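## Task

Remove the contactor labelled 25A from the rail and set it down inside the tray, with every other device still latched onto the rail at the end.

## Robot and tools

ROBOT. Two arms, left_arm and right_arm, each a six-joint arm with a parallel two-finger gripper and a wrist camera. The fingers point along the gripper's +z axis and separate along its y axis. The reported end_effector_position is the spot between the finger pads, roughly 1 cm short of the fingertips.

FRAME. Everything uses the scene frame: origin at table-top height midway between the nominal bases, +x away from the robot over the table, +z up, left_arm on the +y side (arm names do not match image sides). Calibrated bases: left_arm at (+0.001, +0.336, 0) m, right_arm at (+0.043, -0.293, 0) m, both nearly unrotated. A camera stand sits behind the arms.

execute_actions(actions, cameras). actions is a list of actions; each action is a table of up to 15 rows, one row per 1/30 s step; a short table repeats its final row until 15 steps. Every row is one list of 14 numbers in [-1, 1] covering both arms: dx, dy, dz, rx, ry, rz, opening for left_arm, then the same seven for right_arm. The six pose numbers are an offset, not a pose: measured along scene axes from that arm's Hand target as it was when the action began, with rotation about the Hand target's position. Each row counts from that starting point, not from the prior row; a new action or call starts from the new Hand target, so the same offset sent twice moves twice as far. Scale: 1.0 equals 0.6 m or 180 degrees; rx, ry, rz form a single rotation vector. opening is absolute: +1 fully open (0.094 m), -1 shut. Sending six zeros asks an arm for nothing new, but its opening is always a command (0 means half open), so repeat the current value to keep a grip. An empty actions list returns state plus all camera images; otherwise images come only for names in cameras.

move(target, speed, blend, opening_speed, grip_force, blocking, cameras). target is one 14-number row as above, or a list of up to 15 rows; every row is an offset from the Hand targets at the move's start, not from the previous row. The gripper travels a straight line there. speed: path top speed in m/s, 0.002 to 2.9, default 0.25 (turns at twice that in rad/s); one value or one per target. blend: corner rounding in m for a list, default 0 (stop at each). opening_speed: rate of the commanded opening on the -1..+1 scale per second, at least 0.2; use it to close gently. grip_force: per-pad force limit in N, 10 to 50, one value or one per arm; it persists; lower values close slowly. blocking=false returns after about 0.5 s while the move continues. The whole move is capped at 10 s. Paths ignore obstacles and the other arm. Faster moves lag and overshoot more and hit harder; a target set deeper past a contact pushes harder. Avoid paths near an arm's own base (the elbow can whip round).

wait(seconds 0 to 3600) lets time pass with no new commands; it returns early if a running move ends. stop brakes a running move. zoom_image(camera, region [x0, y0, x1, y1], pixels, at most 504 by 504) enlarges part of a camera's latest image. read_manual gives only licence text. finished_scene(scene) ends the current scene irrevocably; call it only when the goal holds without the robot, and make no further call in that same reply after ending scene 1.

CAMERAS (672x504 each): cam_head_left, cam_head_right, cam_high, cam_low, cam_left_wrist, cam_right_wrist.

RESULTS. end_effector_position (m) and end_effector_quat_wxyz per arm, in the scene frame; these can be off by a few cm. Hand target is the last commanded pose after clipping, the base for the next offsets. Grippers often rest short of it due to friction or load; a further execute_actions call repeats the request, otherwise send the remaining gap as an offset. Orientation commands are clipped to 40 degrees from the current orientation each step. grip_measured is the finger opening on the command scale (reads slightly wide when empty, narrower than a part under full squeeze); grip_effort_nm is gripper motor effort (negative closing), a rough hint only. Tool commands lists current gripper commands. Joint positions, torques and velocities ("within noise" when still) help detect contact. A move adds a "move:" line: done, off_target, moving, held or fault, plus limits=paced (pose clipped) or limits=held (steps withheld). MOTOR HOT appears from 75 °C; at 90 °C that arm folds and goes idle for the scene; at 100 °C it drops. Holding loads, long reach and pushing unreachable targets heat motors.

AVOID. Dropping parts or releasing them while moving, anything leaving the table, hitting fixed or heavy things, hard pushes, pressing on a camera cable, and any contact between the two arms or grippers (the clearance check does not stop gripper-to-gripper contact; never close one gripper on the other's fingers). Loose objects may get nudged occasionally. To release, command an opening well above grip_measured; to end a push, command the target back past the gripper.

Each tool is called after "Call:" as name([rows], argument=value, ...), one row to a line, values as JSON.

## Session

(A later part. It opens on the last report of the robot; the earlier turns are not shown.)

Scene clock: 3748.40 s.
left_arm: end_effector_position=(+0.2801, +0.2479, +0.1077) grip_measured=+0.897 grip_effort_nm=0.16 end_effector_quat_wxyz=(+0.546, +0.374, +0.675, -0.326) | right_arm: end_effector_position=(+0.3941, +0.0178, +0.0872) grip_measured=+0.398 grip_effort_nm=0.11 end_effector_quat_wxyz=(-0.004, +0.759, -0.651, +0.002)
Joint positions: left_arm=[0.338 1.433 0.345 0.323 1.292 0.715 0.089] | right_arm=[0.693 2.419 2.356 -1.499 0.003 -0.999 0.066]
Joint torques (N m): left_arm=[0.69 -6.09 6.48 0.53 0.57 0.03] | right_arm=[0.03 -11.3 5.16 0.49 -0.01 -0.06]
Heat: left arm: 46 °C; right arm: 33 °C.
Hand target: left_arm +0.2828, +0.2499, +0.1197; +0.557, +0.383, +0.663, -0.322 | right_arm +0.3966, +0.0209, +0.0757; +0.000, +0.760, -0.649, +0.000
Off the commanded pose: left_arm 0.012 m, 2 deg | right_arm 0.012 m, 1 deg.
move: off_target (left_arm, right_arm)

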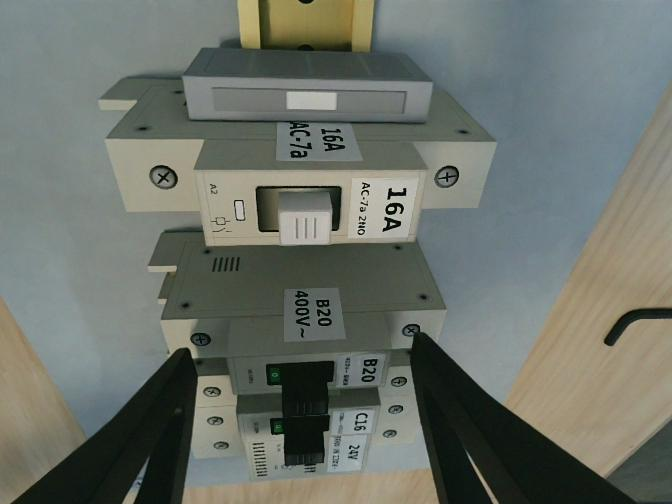

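Call:
move([
  [0, 0, 0, 0, 0, 0, 0.9, 0, 0, 0.0, 0, 0, 0, 0.4],
  [0, 0, 0, 0, 0, 0, 0.9, 0, 0, 0.0, 0, 0, 0, -0.6],
  [0, 0, 0, 0, 0, 0, 0.9, 0.1, 0.015, 0.03, 0, -0.056, 0, -0.6],
], speed=[0.1, 0.1, 0.08], cameras=["cam_right_wrist", "cam_head_left"])

Call:
zoom_image(camera="cam_head_left", region=[270, 180, 350, 240])

Scene clock: 3761.67 s.
left_arm: end_effector_position=(+0.2801, +0.2479, +0.1077) grip_measured=+0.897 grip_effort_nm=0.16 end_effector_quat_wxyz=(+0.546, +0.374, +0.675, -0.326) | right_arm: end_effector_position=(+0.4010, +0.0189, +0.0877) grip_measured=-0.061 grip_effort_nm=-1.03 end_effector_quat_wxyz=(+0.009, +0.764, -0.645, +0.011)
Joint positions: left_arm=[0.338 1.433 0.345 0.323 1.292 0.715 0.089] | right_arm=[0.693 2.519 2.542 -1.607 0.024 -1.017 0.044]
Joint torques (N m): left_arm=[0.55 -6.15 6.46 0.54 0.56 0.07] | right_arm=[-2.02 -10.45 13.38 1.37 1.08 -0.16]
Heat: left arm: 44 °C; right arm: 34 °C.
Hand target: left_arm +0.2828, +0.2499, +0.1197; +0.557, +0.383, +0.663, -0.322 | right_arm +0.4565, +0.0300, +0.0936; -0.057, +0.758, -0.647, +0.067
Off the commanded pose: left_arm 0.012 m, 2 deg | right_arm 0.057 m, 10 deg.
joint read past its limit (right arm) — joint 4 (wrist pitch), lower limit.
move: off_target (right_arm); target 2's new opening was sent with right_arm's hand 0.012 m and 1 deg from that target
Images, in order (width x height): cam_head_left 672x504, cam_right_wrist 672x504.

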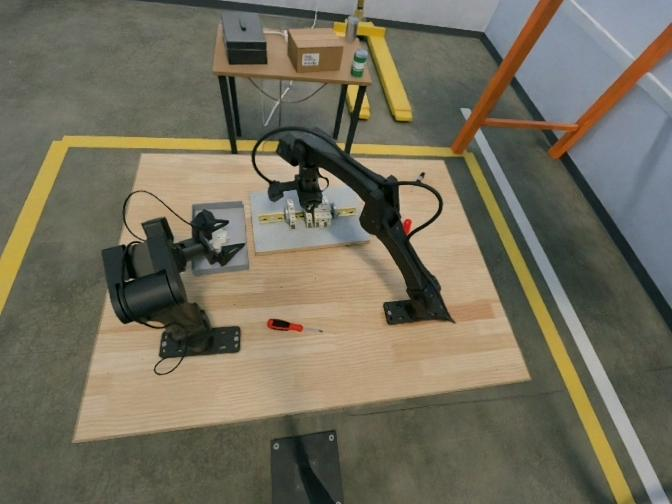

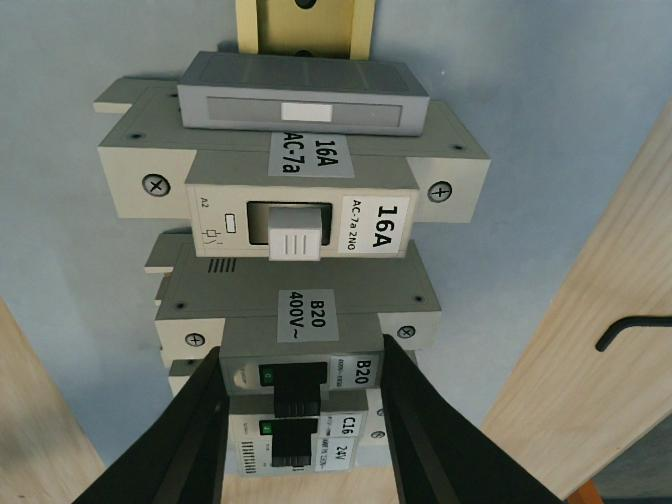

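Scaled by 6.300 from the camera's image (finer frame: 960x720).

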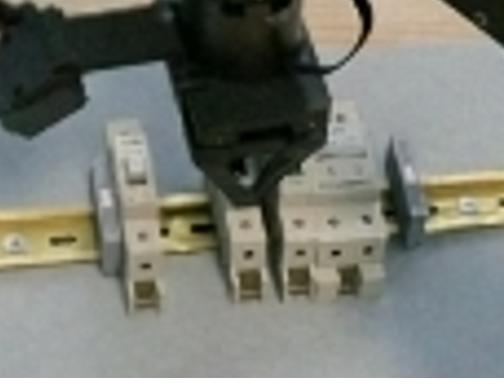

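Call:
move([
  [0, 0, 0, 0, 0, 0, 0.9, -0.1, -0.015, -0.02, 0, 0.056, 0, -0.6],
  [0, 0, 0, 0, 0, 0, 0.9, -0.1, -0.015, -0.02, 0, 0.056, 0, 0.4],
  [0, 0, 0, 0, 0, 0, 0.9, -0.1, -0.015, 0.12, 0, 0.056, 0, 0.4],
], speed=[0.1, 0.1, 0.15], cameras=["cam_right_wrist", "cam_head_left"])

Call:
zoom_image(camera="cam_right_wrist", region=[100, 40, 560, 480])

Scene clock: 3781.57 s.
left_arm: end_effector_position=(+0.2801, +0.2479, +0.1077) grip_measured=+0.897 grip_effort_nm=0.15 end_effector_quat_wxyz=(+0.546, +0.374, +0.675, -0.326) | right_arm: end_effector_position=(+0.3958, +0.0175, +0.1299) grip_measured=+0.398 grip_effort_nm=0.11 end_effector_quat_wxyz=(-0.038, +0.760, -0.649, +0.011)
Joint positions: left_arm=[0.338 1.433 0.345 0.323 1.292 0.715 0.089] | right_arm=[0.693 2.377 2.453 -1.569 0.01 -1.006 0.066]
Joint torques (N m): left_arm=[0.59 -6.06 6.41 0.57 0.57 0.06] | right_arm=[0.08 -17.76 7.34 0.35 -0.08 -0.02]
Heat: left arm: 43 °C; right arm: 38 °C.
Hand target: left_arm +0.2828, +0.2499, +0.1197; +0.557, +0.383, +0.663, -0.322 | right_arm +0.3965, +0.0210, +0.1657; +0.000, +0.761, -0.649, +0.000
Off the commanded pose: left_arm 0.012 m, 2 deg | right_arm 0.036 m, 4 deg.
joint sent to its limit (right arm) — joint 4 (wrist pitch), lower limit. The joint targets are off in orientation, not in position.
move: off_target (right_arm)
Images, in order (width x height): cam_head_left 672x504, cam_right_wrist 672x504.

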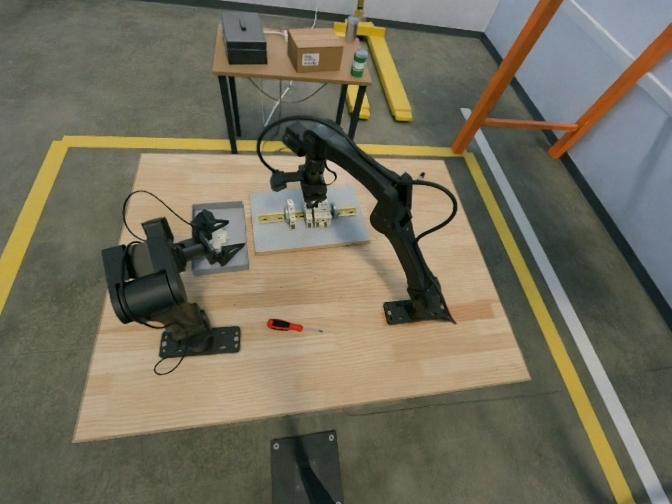

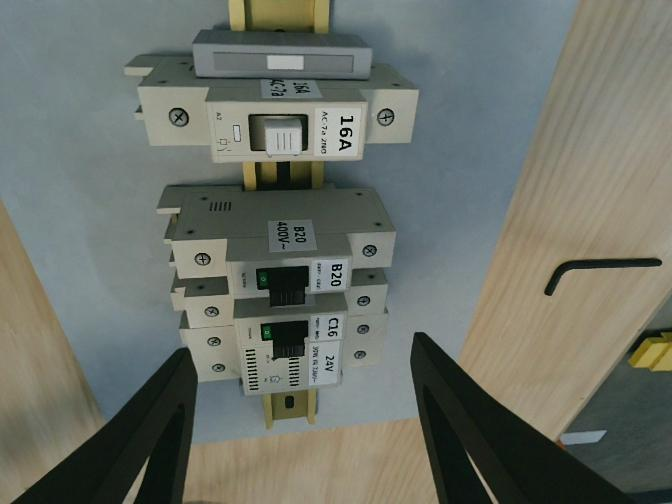

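Scaled by 1.096 from the camera's image (finer frame: 960x720).

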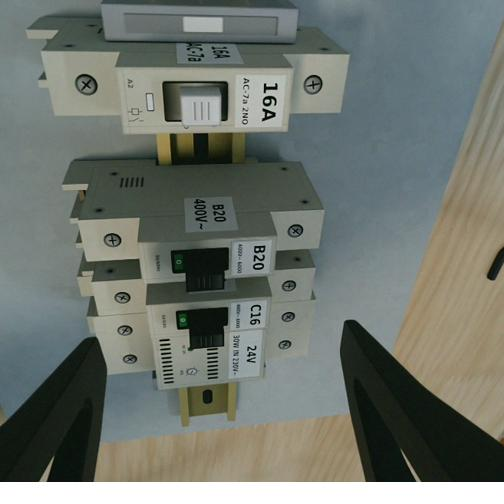

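Call:
finished_scene(scene=1)

The scene is finished: the task was done.


## Next scene

Remove the two-pole circuit breaker labelled C32 from the rail and set it down inside the tray, with every other device still latched onto the rail at the end.

Call:
execute_actions(actions=[], cameras=["cam_head_left", "cam_high"])

Call:
zoom_image(camera="cam_head_left", region=[190, 160, 390, 280])

Scene clock: 0.00 s.
left_arm: end_effector_position=(+0.4042, +0.3199, +0.1197) grip_measured=+1.000 grip_effort_nm=n/a end_effector_quat_wxyz=(+0.624, -0.011, +0.781, -0.022) | right_arm: end_effector_position=(+0.4369, -0.3041, +0.1064) grip_measured=+1.000 grip_effort_nm=n/a end_effector_quat_wxyz=(+0.590, +0.026, +0.806, -0.020)
Joint positions: left_arm=[-0.045 1.556 0.35 0.983 -0.038 -0.057 0.094] | right_arm=[-0.036 1.499 0.345 0.847 0.057 0.017 0.094]
Joint velocities: within noise
Joint torques (N m): no reading
Heat: left arm: 36 °C; right arm: 29 °C.
Hand target: left_arm +0.4061, +0.3198, +0.1258; +0.630, -0.011, +0.776, -0.022 | right_arm +0.4406, -0.3043, +0.1177; +0.604, +0.026, +0.796, -0.020
Tool commands: left_gripper/opening=+1.0 right_gripper/opening=+1.0
Images, in order (width x height): cam_head_left 672x504, cam_high 672x504.

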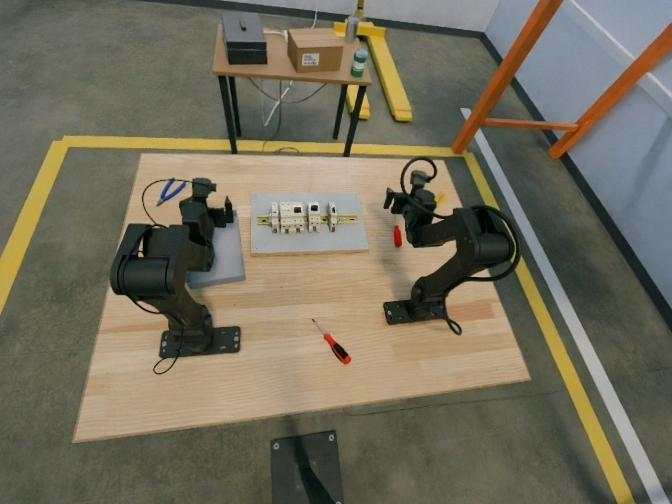

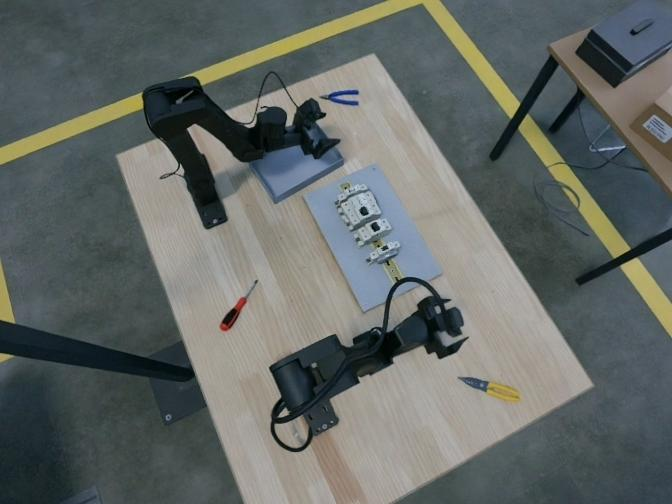

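Scaled by 2.520 from the camera's image (finer frame: 960x720).

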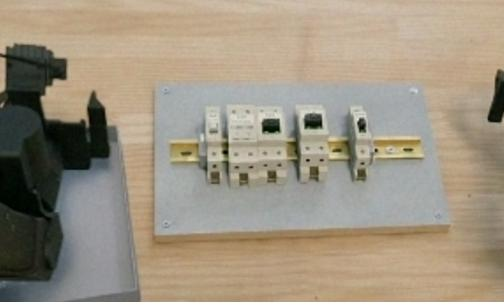

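Call:
move(target=[0, 0, 0, 0, 0, 0, 1, -0.1, 0.547, 0.06, -0.3278, 0.3238, 0.459, 0.5], speed=0.4, cameras=["cam_right_wrist"])

Scene clock: 22.40 s.
left_arm: end_effector_position=(+0.4042, +0.3199, +0.1197) grip_measured=+1.000 grip_effort_nm=0.01 end_effector_quat_wxyz=(+0.624, -0.011, +0.781, -0.022) | right_arm: end_effector_position=(+0.3781, +0.0201, +0.1576) grip_measured=+0.502 grip_effort_nm=-0.11 end_effector_quat_wxyz=(-0.059, +0.730, -0.681, +0.004)
Joint positions: left_arm=[-0.045 1.556 0.35 0.983 -0.038 -0.057 0.094] | right_arm=[0.718 2.282 2.398 -1.568 0 -0.891 0.071]
Joint torques (N m): left_arm=[-0.02 -5.91 5.23 1.36 0.03 0.03] | right_arm=[0.21 -10.21 7.39 0.44 0.01 -0.07]
Heat: left arm: 40 °C; right arm: 31 °C.
Hand target: left_arm +0.4061, +0.3198, +0.1258; +0.630, -0.011, +0.776, -0.022 | right_arm +0.3806, +0.0239, +0.1537; +0.000, +0.734, -0.680, +0.000
Off the commanded pose: left_arm 0.006 m, 1 deg | right_arm 0.006 m, 7 deg.
joint sent to its limit (right arm) — joint 4 (wrist pitch), lower limit. The joint targets are off in orientation, not in position.
move: off_target (right_arm)

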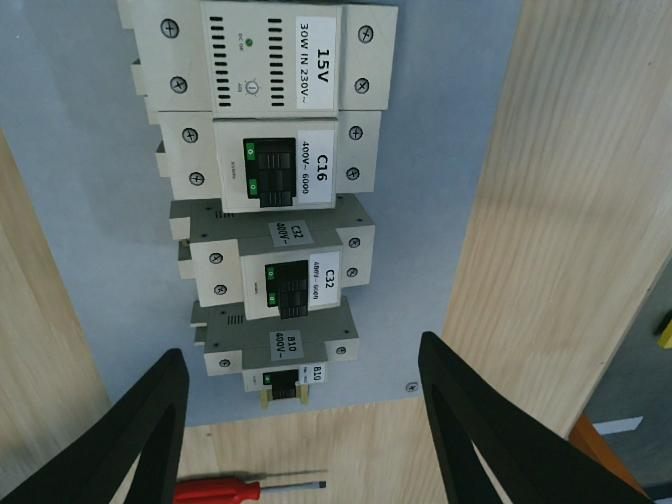

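Call:
move(target=[0,0,0,0,0,0,1,-0.0028,-0.065,-0.2133,0,0,0,0.3], speed=0.13, cameras=["cam_right_wrist"])

Scene clock: 96.33 s.
left_arm: end_effector_position=(+0.4042, +0.3199, +0.1197) grip_measured=+1.000 grip_effort_nm=0.01 end_effector_quat_wxyz=(+0.624, -0.011, +0.781, -0.022) | right_arm: end_effector_position=(+0.3790, +0.0033, +0.0863) grip_measured=+0.302 grip_effort_nm=-0.12 end_effector_quat_wxyz=(-0.067, +0.737, -0.673, +0.000)
Joint positions: left_arm=[-0.045 1.556 0.35 0.983 -0.038 -0.057 0.094] | right_arm=[0.683 2.14 1.874 -1.172 -0.017 -0.947 0.061]
Joint torques (N m): left_arm=[-0.06 -6.09 5.29 1.34 0.03 -0.04] | right_arm=[-2.03 -4.63 0.28 0.83 0.17 -0.13]
Heat: left arm: 43 °C; right arm: 33 °C.
Hand target: left_arm +0.4061, +0.3198, +0.1258; +0.630, -0.011, +0.776, -0.022 | right_arm +0.3790, -0.0152, +0.0257; +0.000, +0.734, -0.680, +0.000
Off the commanded pose: left_arm 0.006 m, 1 deg | right_arm 0.063 m, 8 deg.
move: off_target (right_arm)

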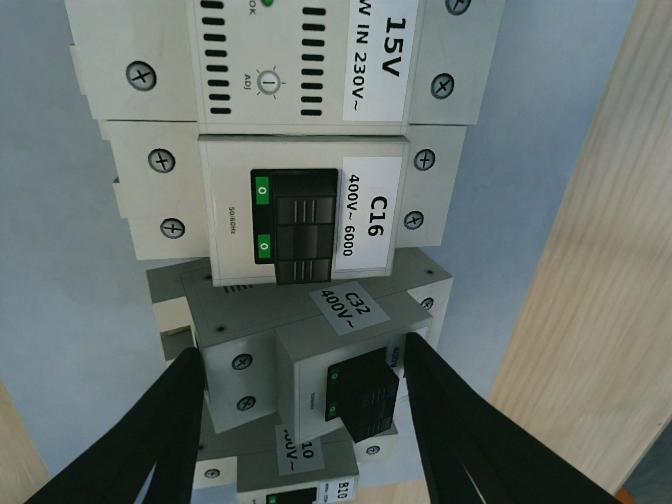

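Call:
move(target=[0,0,0,0,0,0,1,0,0.03,0.19,0,0,0,0.3], speed=0.15, cameras=["cam_right_wrist","cam_head_left","cam_low"])

Scene clock: 112.37 s.
left_arm: end_effector_position=(+0.4042, +0.3199, +0.1197) grip_measured=+1.000 grip_effort_nm=0.01 end_effector_quat_wxyz=(+0.624, -0.011, +0.781, -0.022) | right_arm: end_effector_position=(+0.3778, -0.0020, +0.1419) grip_measured=+0.302 grip_effort_nm=-0.11 end_effector_quat_wxyz=(-0.024, +0.733, -0.680, +0.003)
Joint positions: left_arm=[-0.045 1.556 0.35 0.983 -0.038 -0.057 0.094] | right_arm=[0.683 2.266 2.311 -1.567 0.001 -0.933 0.061]
Joint torques (N m): left_arm=[-0.12 -6.04 5.16 1.33 0.02 -0.01] | right_arm=[0.51 -10.48 7.36 0.31 0.02 0.04]
Heat: left arm: 44 °C; right arm: 32 °C.
Hand target: left_arm +0.4061, +0.3198, +0.1258; +0.630, -0.011, +0.776, -0.022 | right_arm +0.3790, +0.0028, +0.1398; +0.000, +0.734, -0.680, +0.000
Off the commanded pose: left_arm 0.006 m, 1 deg | right_arm 0.005 m, 3 deg.
joint sent to its limit (right arm) — joint 4 (wrist pitch), lower limit. The joint targets are off in orientation, not in position.
move: off_target (right_arm)
Images, in order (width x height): cam_head_left 672x504, cam_low 672x504, cam_right_wrist 672x504.

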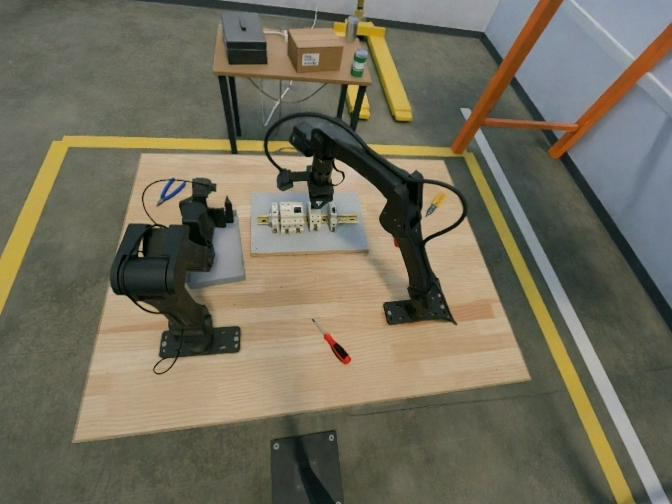

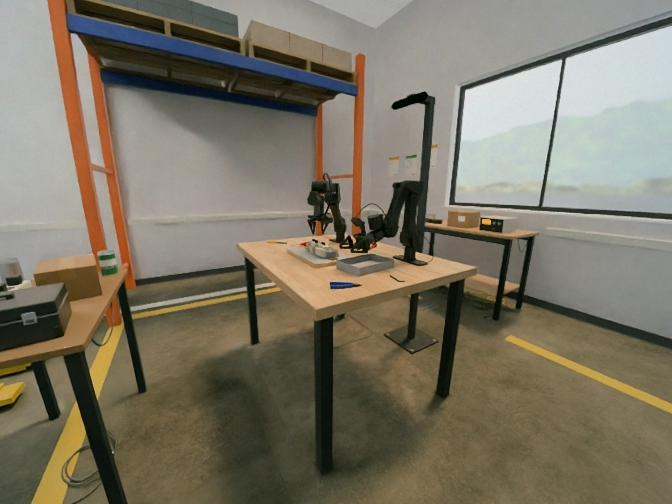

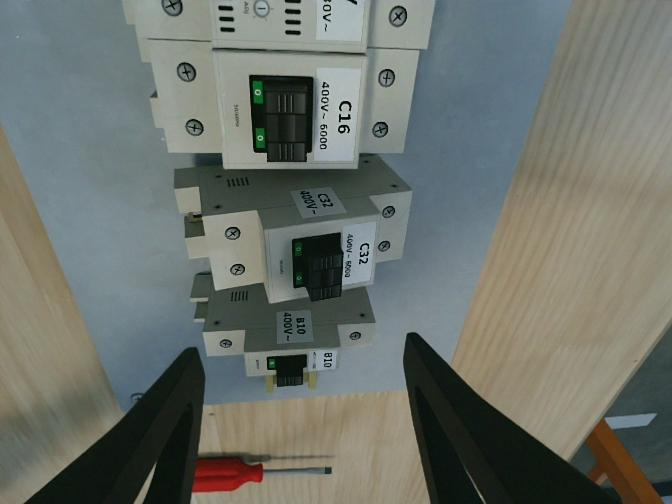

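Call:
zoom_image(camera="cam_right_wrist", region=[120, 100, 456, 400])

Call:
zoom_image(camera="cam_head_left", region=[240, 180, 380, 270])

Scaled by 1.500 from the camera's image (finer frame: 960x720).

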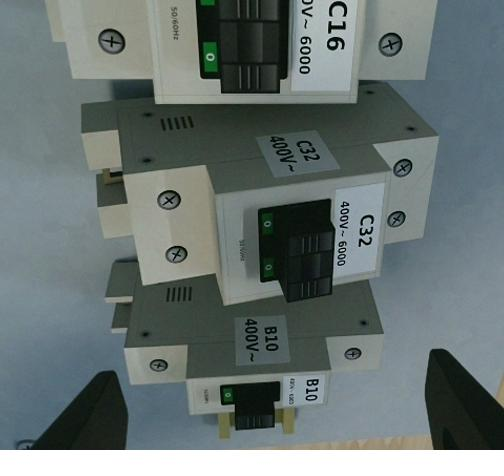

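Scaled by 3.600 from the camera's image (finer frame: 960x720).

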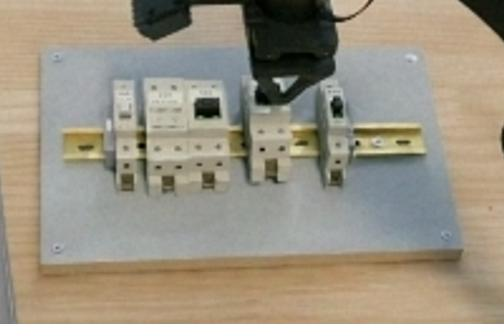

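Call:
move(target=[0,0,0,0,0,0,1,0.0133,-0.008,-0.100,0,0.028,0,0.38], speed=0.12, cameras=["cam_right_wrist"])

Scene clock: 185.23 s.
left_arm: end_effector_position=(+0.4042, +0.3199, +0.1197) grip_measured=+1.000 grip_effort_nm=0.01 end_effector_quat_wxyz=(+0.624, -0.011, +0.781, -0.022) | right_arm: end_effector_position=(+0.3846, -0.0057, +0.0902) grip_measured=+0.378 grip_effort_nm=0.10 end_effector_quat_wxyz=(+0.026, +0.732, -0.681, -0.024)
Joint positions: left_arm=[-0.045 1.556 0.35 0.983 -0.038 -0.057 0.094] | right_arm=[0.65 2.384 2.304 -1.55 -0.04 -0.964 0.065]
Joint torques (N m): left_arm=[-0.06 -6 5.26 1.3 0.05 -0.03] | right_arm=[-0.21 -11.03 5.22 0.34 -0.18 -0.09]
Heat: left arm: 45 °C; right arm: 36 °C.
Hand target: left_arm +0.4061, +0.3198, +0.1258; +0.630, -0.011, +0.776, -0.022 | right_arm +0.3869, -0.0018, +0.0797; +0.029, +0.733, -0.679, -0.032
Off the commanded pose: left_arm 0.006 m, 1 deg | right_arm 0.011 m, 1 deg.
move: off_target (right_arm)

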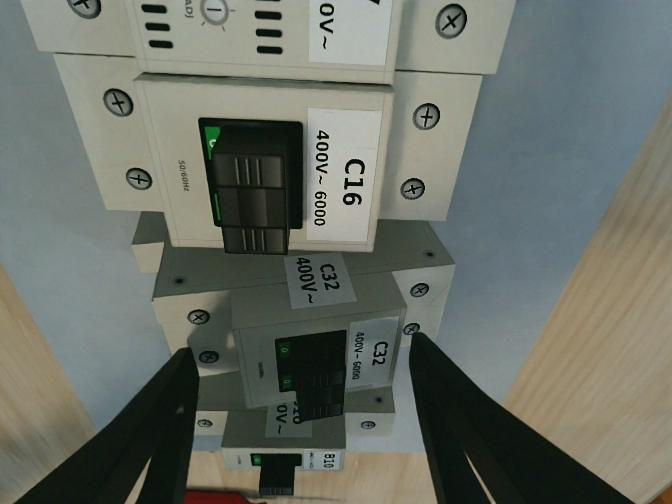

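Call:
move(target=[0,0,0,0,0,0,1,0.004,0,0,0,0,0,-0.5], opening_speed=1.2)

Scene clock: 196.27 s.
left_arm: end_effector_position=(+0.4042, +0.3199, +0.1197) grip_measured=+1.000 grip_effort_nm=0.01 end_effector_quat_wxyz=(+0.624, -0.011, +0.781, -0.022) | right_arm: end_effector_position=(+0.3863, -0.0055, +0.0864) grip_measured=-0.051 grip_effort_nm=-1.04 end_effector_quat_wxyz=(+0.027, +0.732, -0.680, -0.025)
Joint positions: left_arm=[-0.045 1.556 0.35 0.983 -0.038 -0.057 0.094] | right_arm=[0.648 2.393 2.304 -1.543 -0.041 -0.967 0.045]
Joint torques (N m): left_arm=[0.05 -6.01 5.18 1.35 0.04 -0.04] | right_arm=[-0.31 -10.85 6.95 0.2 -0.16 -0.1]
Heat: left arm: 45 °C; right arm: 36 °C.
Hand target: left_arm +0.4061, +0.3198, +0.1258; +0.630, -0.011, +0.776, -0.022 | right_arm +0.3893, -0.0018, +0.0797; +0.029, +0.733, -0.679, -0.032
Off the commanded pose: left_arm 0.006 m, 1 deg | right_arm 0.008 m, 1 deg.
move: done

Call:
move([
  [-0.26,0.167,0.124,0,0,0,1,0.01,0,0.0667,0,0.033,0,-0.5],
  [-0.26,0.167,0.124,0,0,0,1,0.01,0,0.0267,0,0.033,0,-0.5],
  [-0.26,0.167,0.124,0,0,0,1,0.06,0.0067,0.0267,0,0.033,0,-0.5],
  [-0.26,0.167,0.124,0,0,0,1,0.06,0.0067,0.2,0,0.033,0,-0.5],
], speed=[0.14,0.1,0.1,0.12], cameras=["cam_right_wrist","cam_head_left"])

Scene clock: 218.50 s.
left_arm: end_effector_position=(+0.2499, +0.4196, +0.1897) grip_measured=+1.000 grip_effort_nm=0.01 end_effector_quat_wxyz=(+0.626, -0.019, +0.779, -0.025) | right_arm: end_effector_position=(+0.4230, -0.0008, +0.1526) grip_measured=-0.051 grip_effort_nm=-1.03 end_effector_quat_wxyz=(-0.082, +0.726, -0.682, -0.034)
Joint positions: left_arm=[0.873 0.546 0.289 -0.075 0.845 0.187 0.094] | right_arm=[0.586 2.369 2.522 -1.577 -0.098 -1.01 0.045]
Joint torques (N m): left_arm=[0.8 0.91 9.03 0.98 0.29 0.07] | right_arm=[-0.47 -19.07 8.01 0.58 -0.27 0.04]
Heat: left arm: 45 °C; right arm: 35 °C.
Hand target: left_arm +0.2502, +0.4200, +0.2003; +0.630, -0.011, +0.776, -0.022 | right_arm +0.4253, +0.0022, +0.1998; +0.064, +0.730, -0.676, -0.070
Off the commanded pose: left_arm 0.011 m, 1 deg | right_arm 0.047 m, 17 deg.
joint sent to its limit (right arm) — joint 4 (wrist pitch), lower limit. The joint targets are off in orientation, not in position.
move: off_target (left_arm, right_arm)
Images, in order (width x height): cam_head_left 672x504, cam_right_wrist 672x504.

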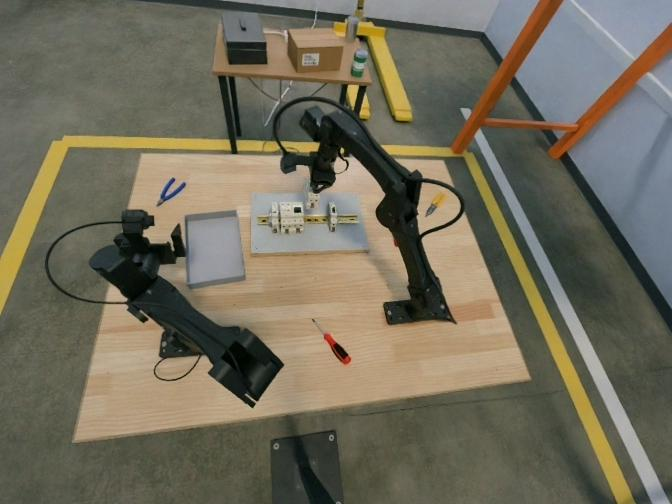

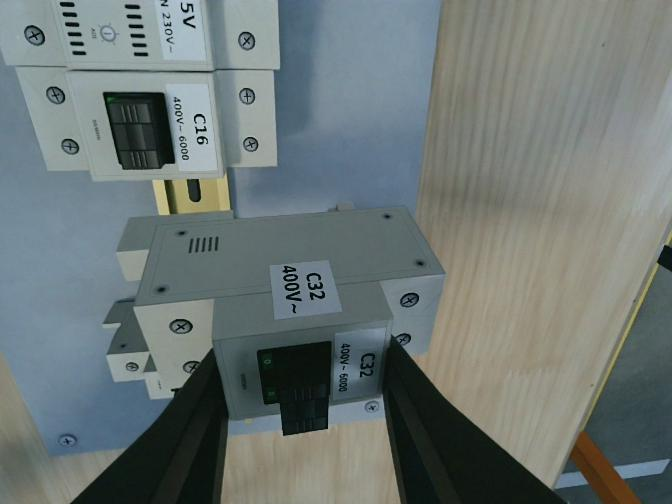

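Call:
move([
  [0,0,0,0,0,0,1,-0.042,0.013,0.025,0.2464,-0.0477,-0.0468,-0.5],
  [0,0,0,0,0,0,1,-0.159,0.296,0,0.2464,-0.0477,-0.0468,-0.5],
  [0,0,0,0,0,0,1,-0.192,0.438,-0.05,0.2464,-0.0477,-0.0468,-0.5],
], speed=0.22, blend=0.03, cameras=["cam_head_left","cam_right_wrist"])

Scene clock: 260.73 s.
left_arm: end_effector_position=(+0.2499, +0.4196, +0.1897) grip_measured=+1.000 grip_effort_nm=0.01 end_effector_quat_wxyz=(+0.626, -0.019, +0.779, -0.025) | right_arm: end_effector_position=(+0.3040, +0.2497, +0.1508) grip_measured=-0.051 grip_effort_nm=-1.03 end_effector_quat_wxyz=(-0.239, +0.656, -0.669, -0.255)
Joint positions: left_arm=[0.873 0.546 0.289 -0.075 0.845 0.187 0.094] | right_arm=[0.983 2.371 2.295 -0.868 -0.367 -0.419 0.045]
Joint torques (N m): left_arm=[0.65 0.76 8.98 0.99 0.31 0.07] | right_arm=[-0.03 -13.15 9.87 1.74 -0.35 0.01]
Heat: left arm: 43 °C; right arm: 43 °C.
Hand target: left_arm +0.2502, +0.4200, +0.2003; +0.630, -0.011, +0.776, -0.022 | right_arm +0.3101, +0.2649, +0.1698; -0.270, +0.653, -0.654, -0.271
Off the commanded pose: left_arm 0.011 m, 1 deg | right_arm 0.025 m, 4 deg.
move: off_target (right_arm)

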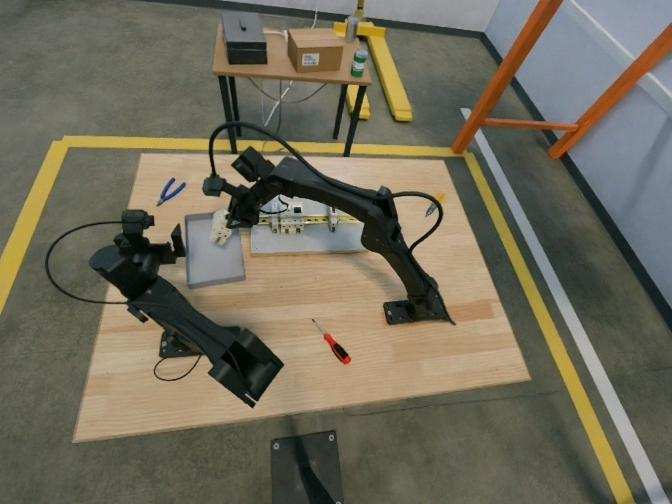

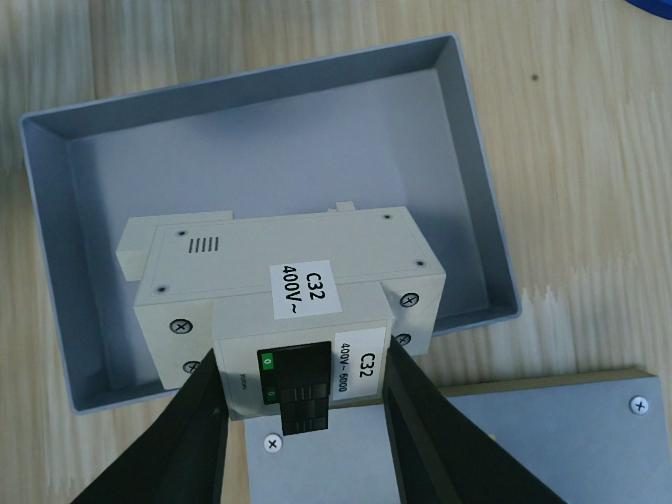

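Call:
move([
  [0,0,0,0,0,0,1,0.02,0.047,-0.1,0.055,0,0,-0.5],
  [0,0,0,0,0,0,1,0.02,0.047,-0.208,0.055,0,0,-0.5],
], speed=[0.18,0.08], blend=[0.02,0], cameras=["cam_right_wrist"])

Scene clock: 279.33 s.
left_arm: end_effector_position=(+0.2499, +0.4196, +0.1897) grip_measured=+1.000 grip_effort_nm=0.01 end_effector_quat_wxyz=(+0.626, -0.019, +0.779, -0.025) | right_arm: end_effector_position=(+0.3197, +0.2910, +0.0590) grip_measured=-0.051 grip_effort_nm=-1.03 end_effector_quat_wxyz=(-0.324, +0.630, -0.629, -0.319)
Joint positions: left_arm=[0.873 0.546 0.289 -0.075 0.845 0.187 0.094] | right_arm=[0.977 2.449 1.899 -0.156 -0.442 -0.359 0.045]
Joint torques (N m): left_arm=[0.81 0.79 9.02 0.97 0.29 0.05] | right_arm=[-0.47 -12.46 4.86 2.13 -0.32 0.02]
Heat: left arm: 42 °C; right arm: 40 °C.
Hand target: left_arm +0.2502, +0.4200, +0.2003; +0.630, -0.011, +0.776, -0.022 | right_arm +0.3223, +0.2931, +0.0450; -0.326, +0.627, -0.628, -0.326
Off the commanded pose: left_arm 0.011 m, 1 deg | right_arm 0.014 m, 1 deg.
move: off_target (right_arm)

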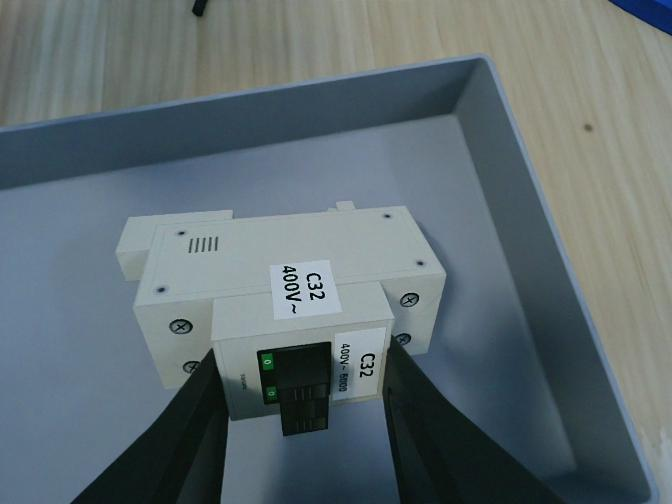

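Call:
move([
  [0,0,0,0,0,0,1,0,0,-0.04,0,0,0,-0.5],
  [0,0,0,0,0,0,1,0,0,-0.04,0,0,0,0.2],
  [0,0,0,0,0,0,1,0,0,0.2,0,0,0,0.2],
  [0,0,0,0,0,0,1,0,-0.3,0.27,0,0,0,0.2],
], speed=[0.06,0.06,0.14,0.25], opening_speed=0.4, blend=[0,0,0.03,0], cameras=["cam_head_left","cam_right_wrist"])

Scene clock: 308.67 s.
left_arm: end_effector_position=(+0.2499, +0.4196, +0.1897) grip_measured=+1.000 grip_effort_nm=0.01 end_effector_quat_wxyz=(+0.626, -0.019, +0.779, -0.025) | right_arm: end_effector_position=(+0.3270, +0.1181, +0.1804) grip_measured=+0.198 grip_effort_nm=0.10 end_effector_quat_wxyz=(-0.300, +0.625, -0.646, -0.320)
Joint positions: left_arm=[0.873 0.546 0.289 -0.075 0.845 0.187 0.094] | right_arm=[0.721 1.862 1.515 -0.513 -0.624 -0.549 0.056]
Joint torques (N m): left_arm=[0.59 0.77 9.06 0.96 0.32 0.06] | right_arm=[-0.57 -15.24 4.72 1.48 -0.5 -0.12]
Heat: left arm: 42 °C; right arm: 39 °C.
Hand target: left_arm +0.2502, +0.4200, +0.2003; +0.630, -0.011, +0.776, -0.022 | right_arm +0.3221, +0.1132, +0.2069; -0.325, +0.628, -0.628, -0.326
Off the commanded pose: left_arm 0.011 m, 1 deg | right_arm 0.027 m, 4 deg.
move: off_target (right_arm); target 2's new opening was sent with right_arm's hand 0.034 m and 3 deg from that target

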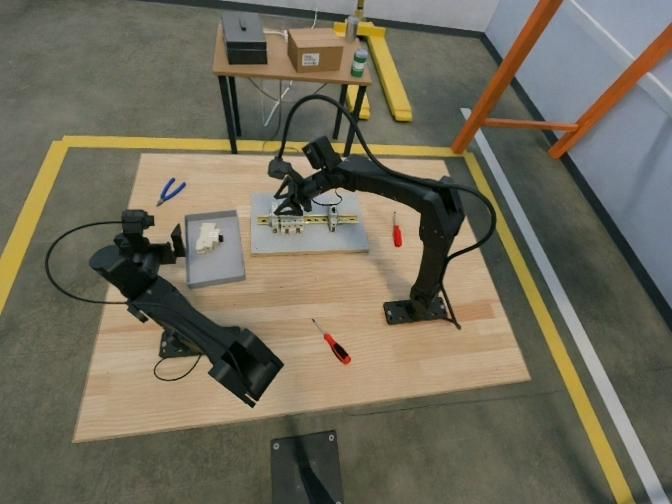

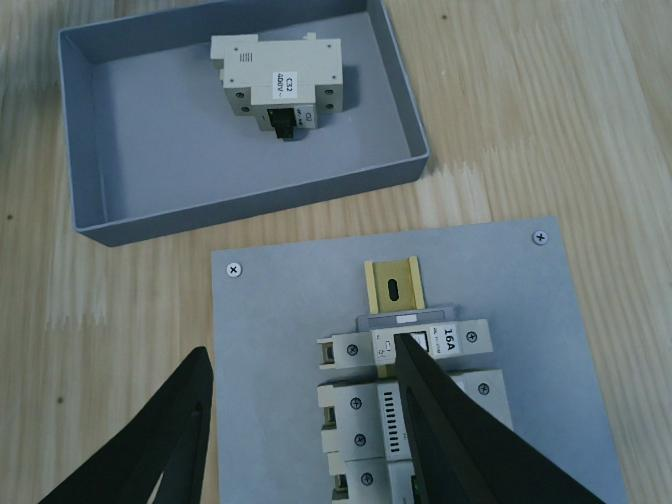

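Call:
finished_scene(scene=2)

The scene is finished: the task was done.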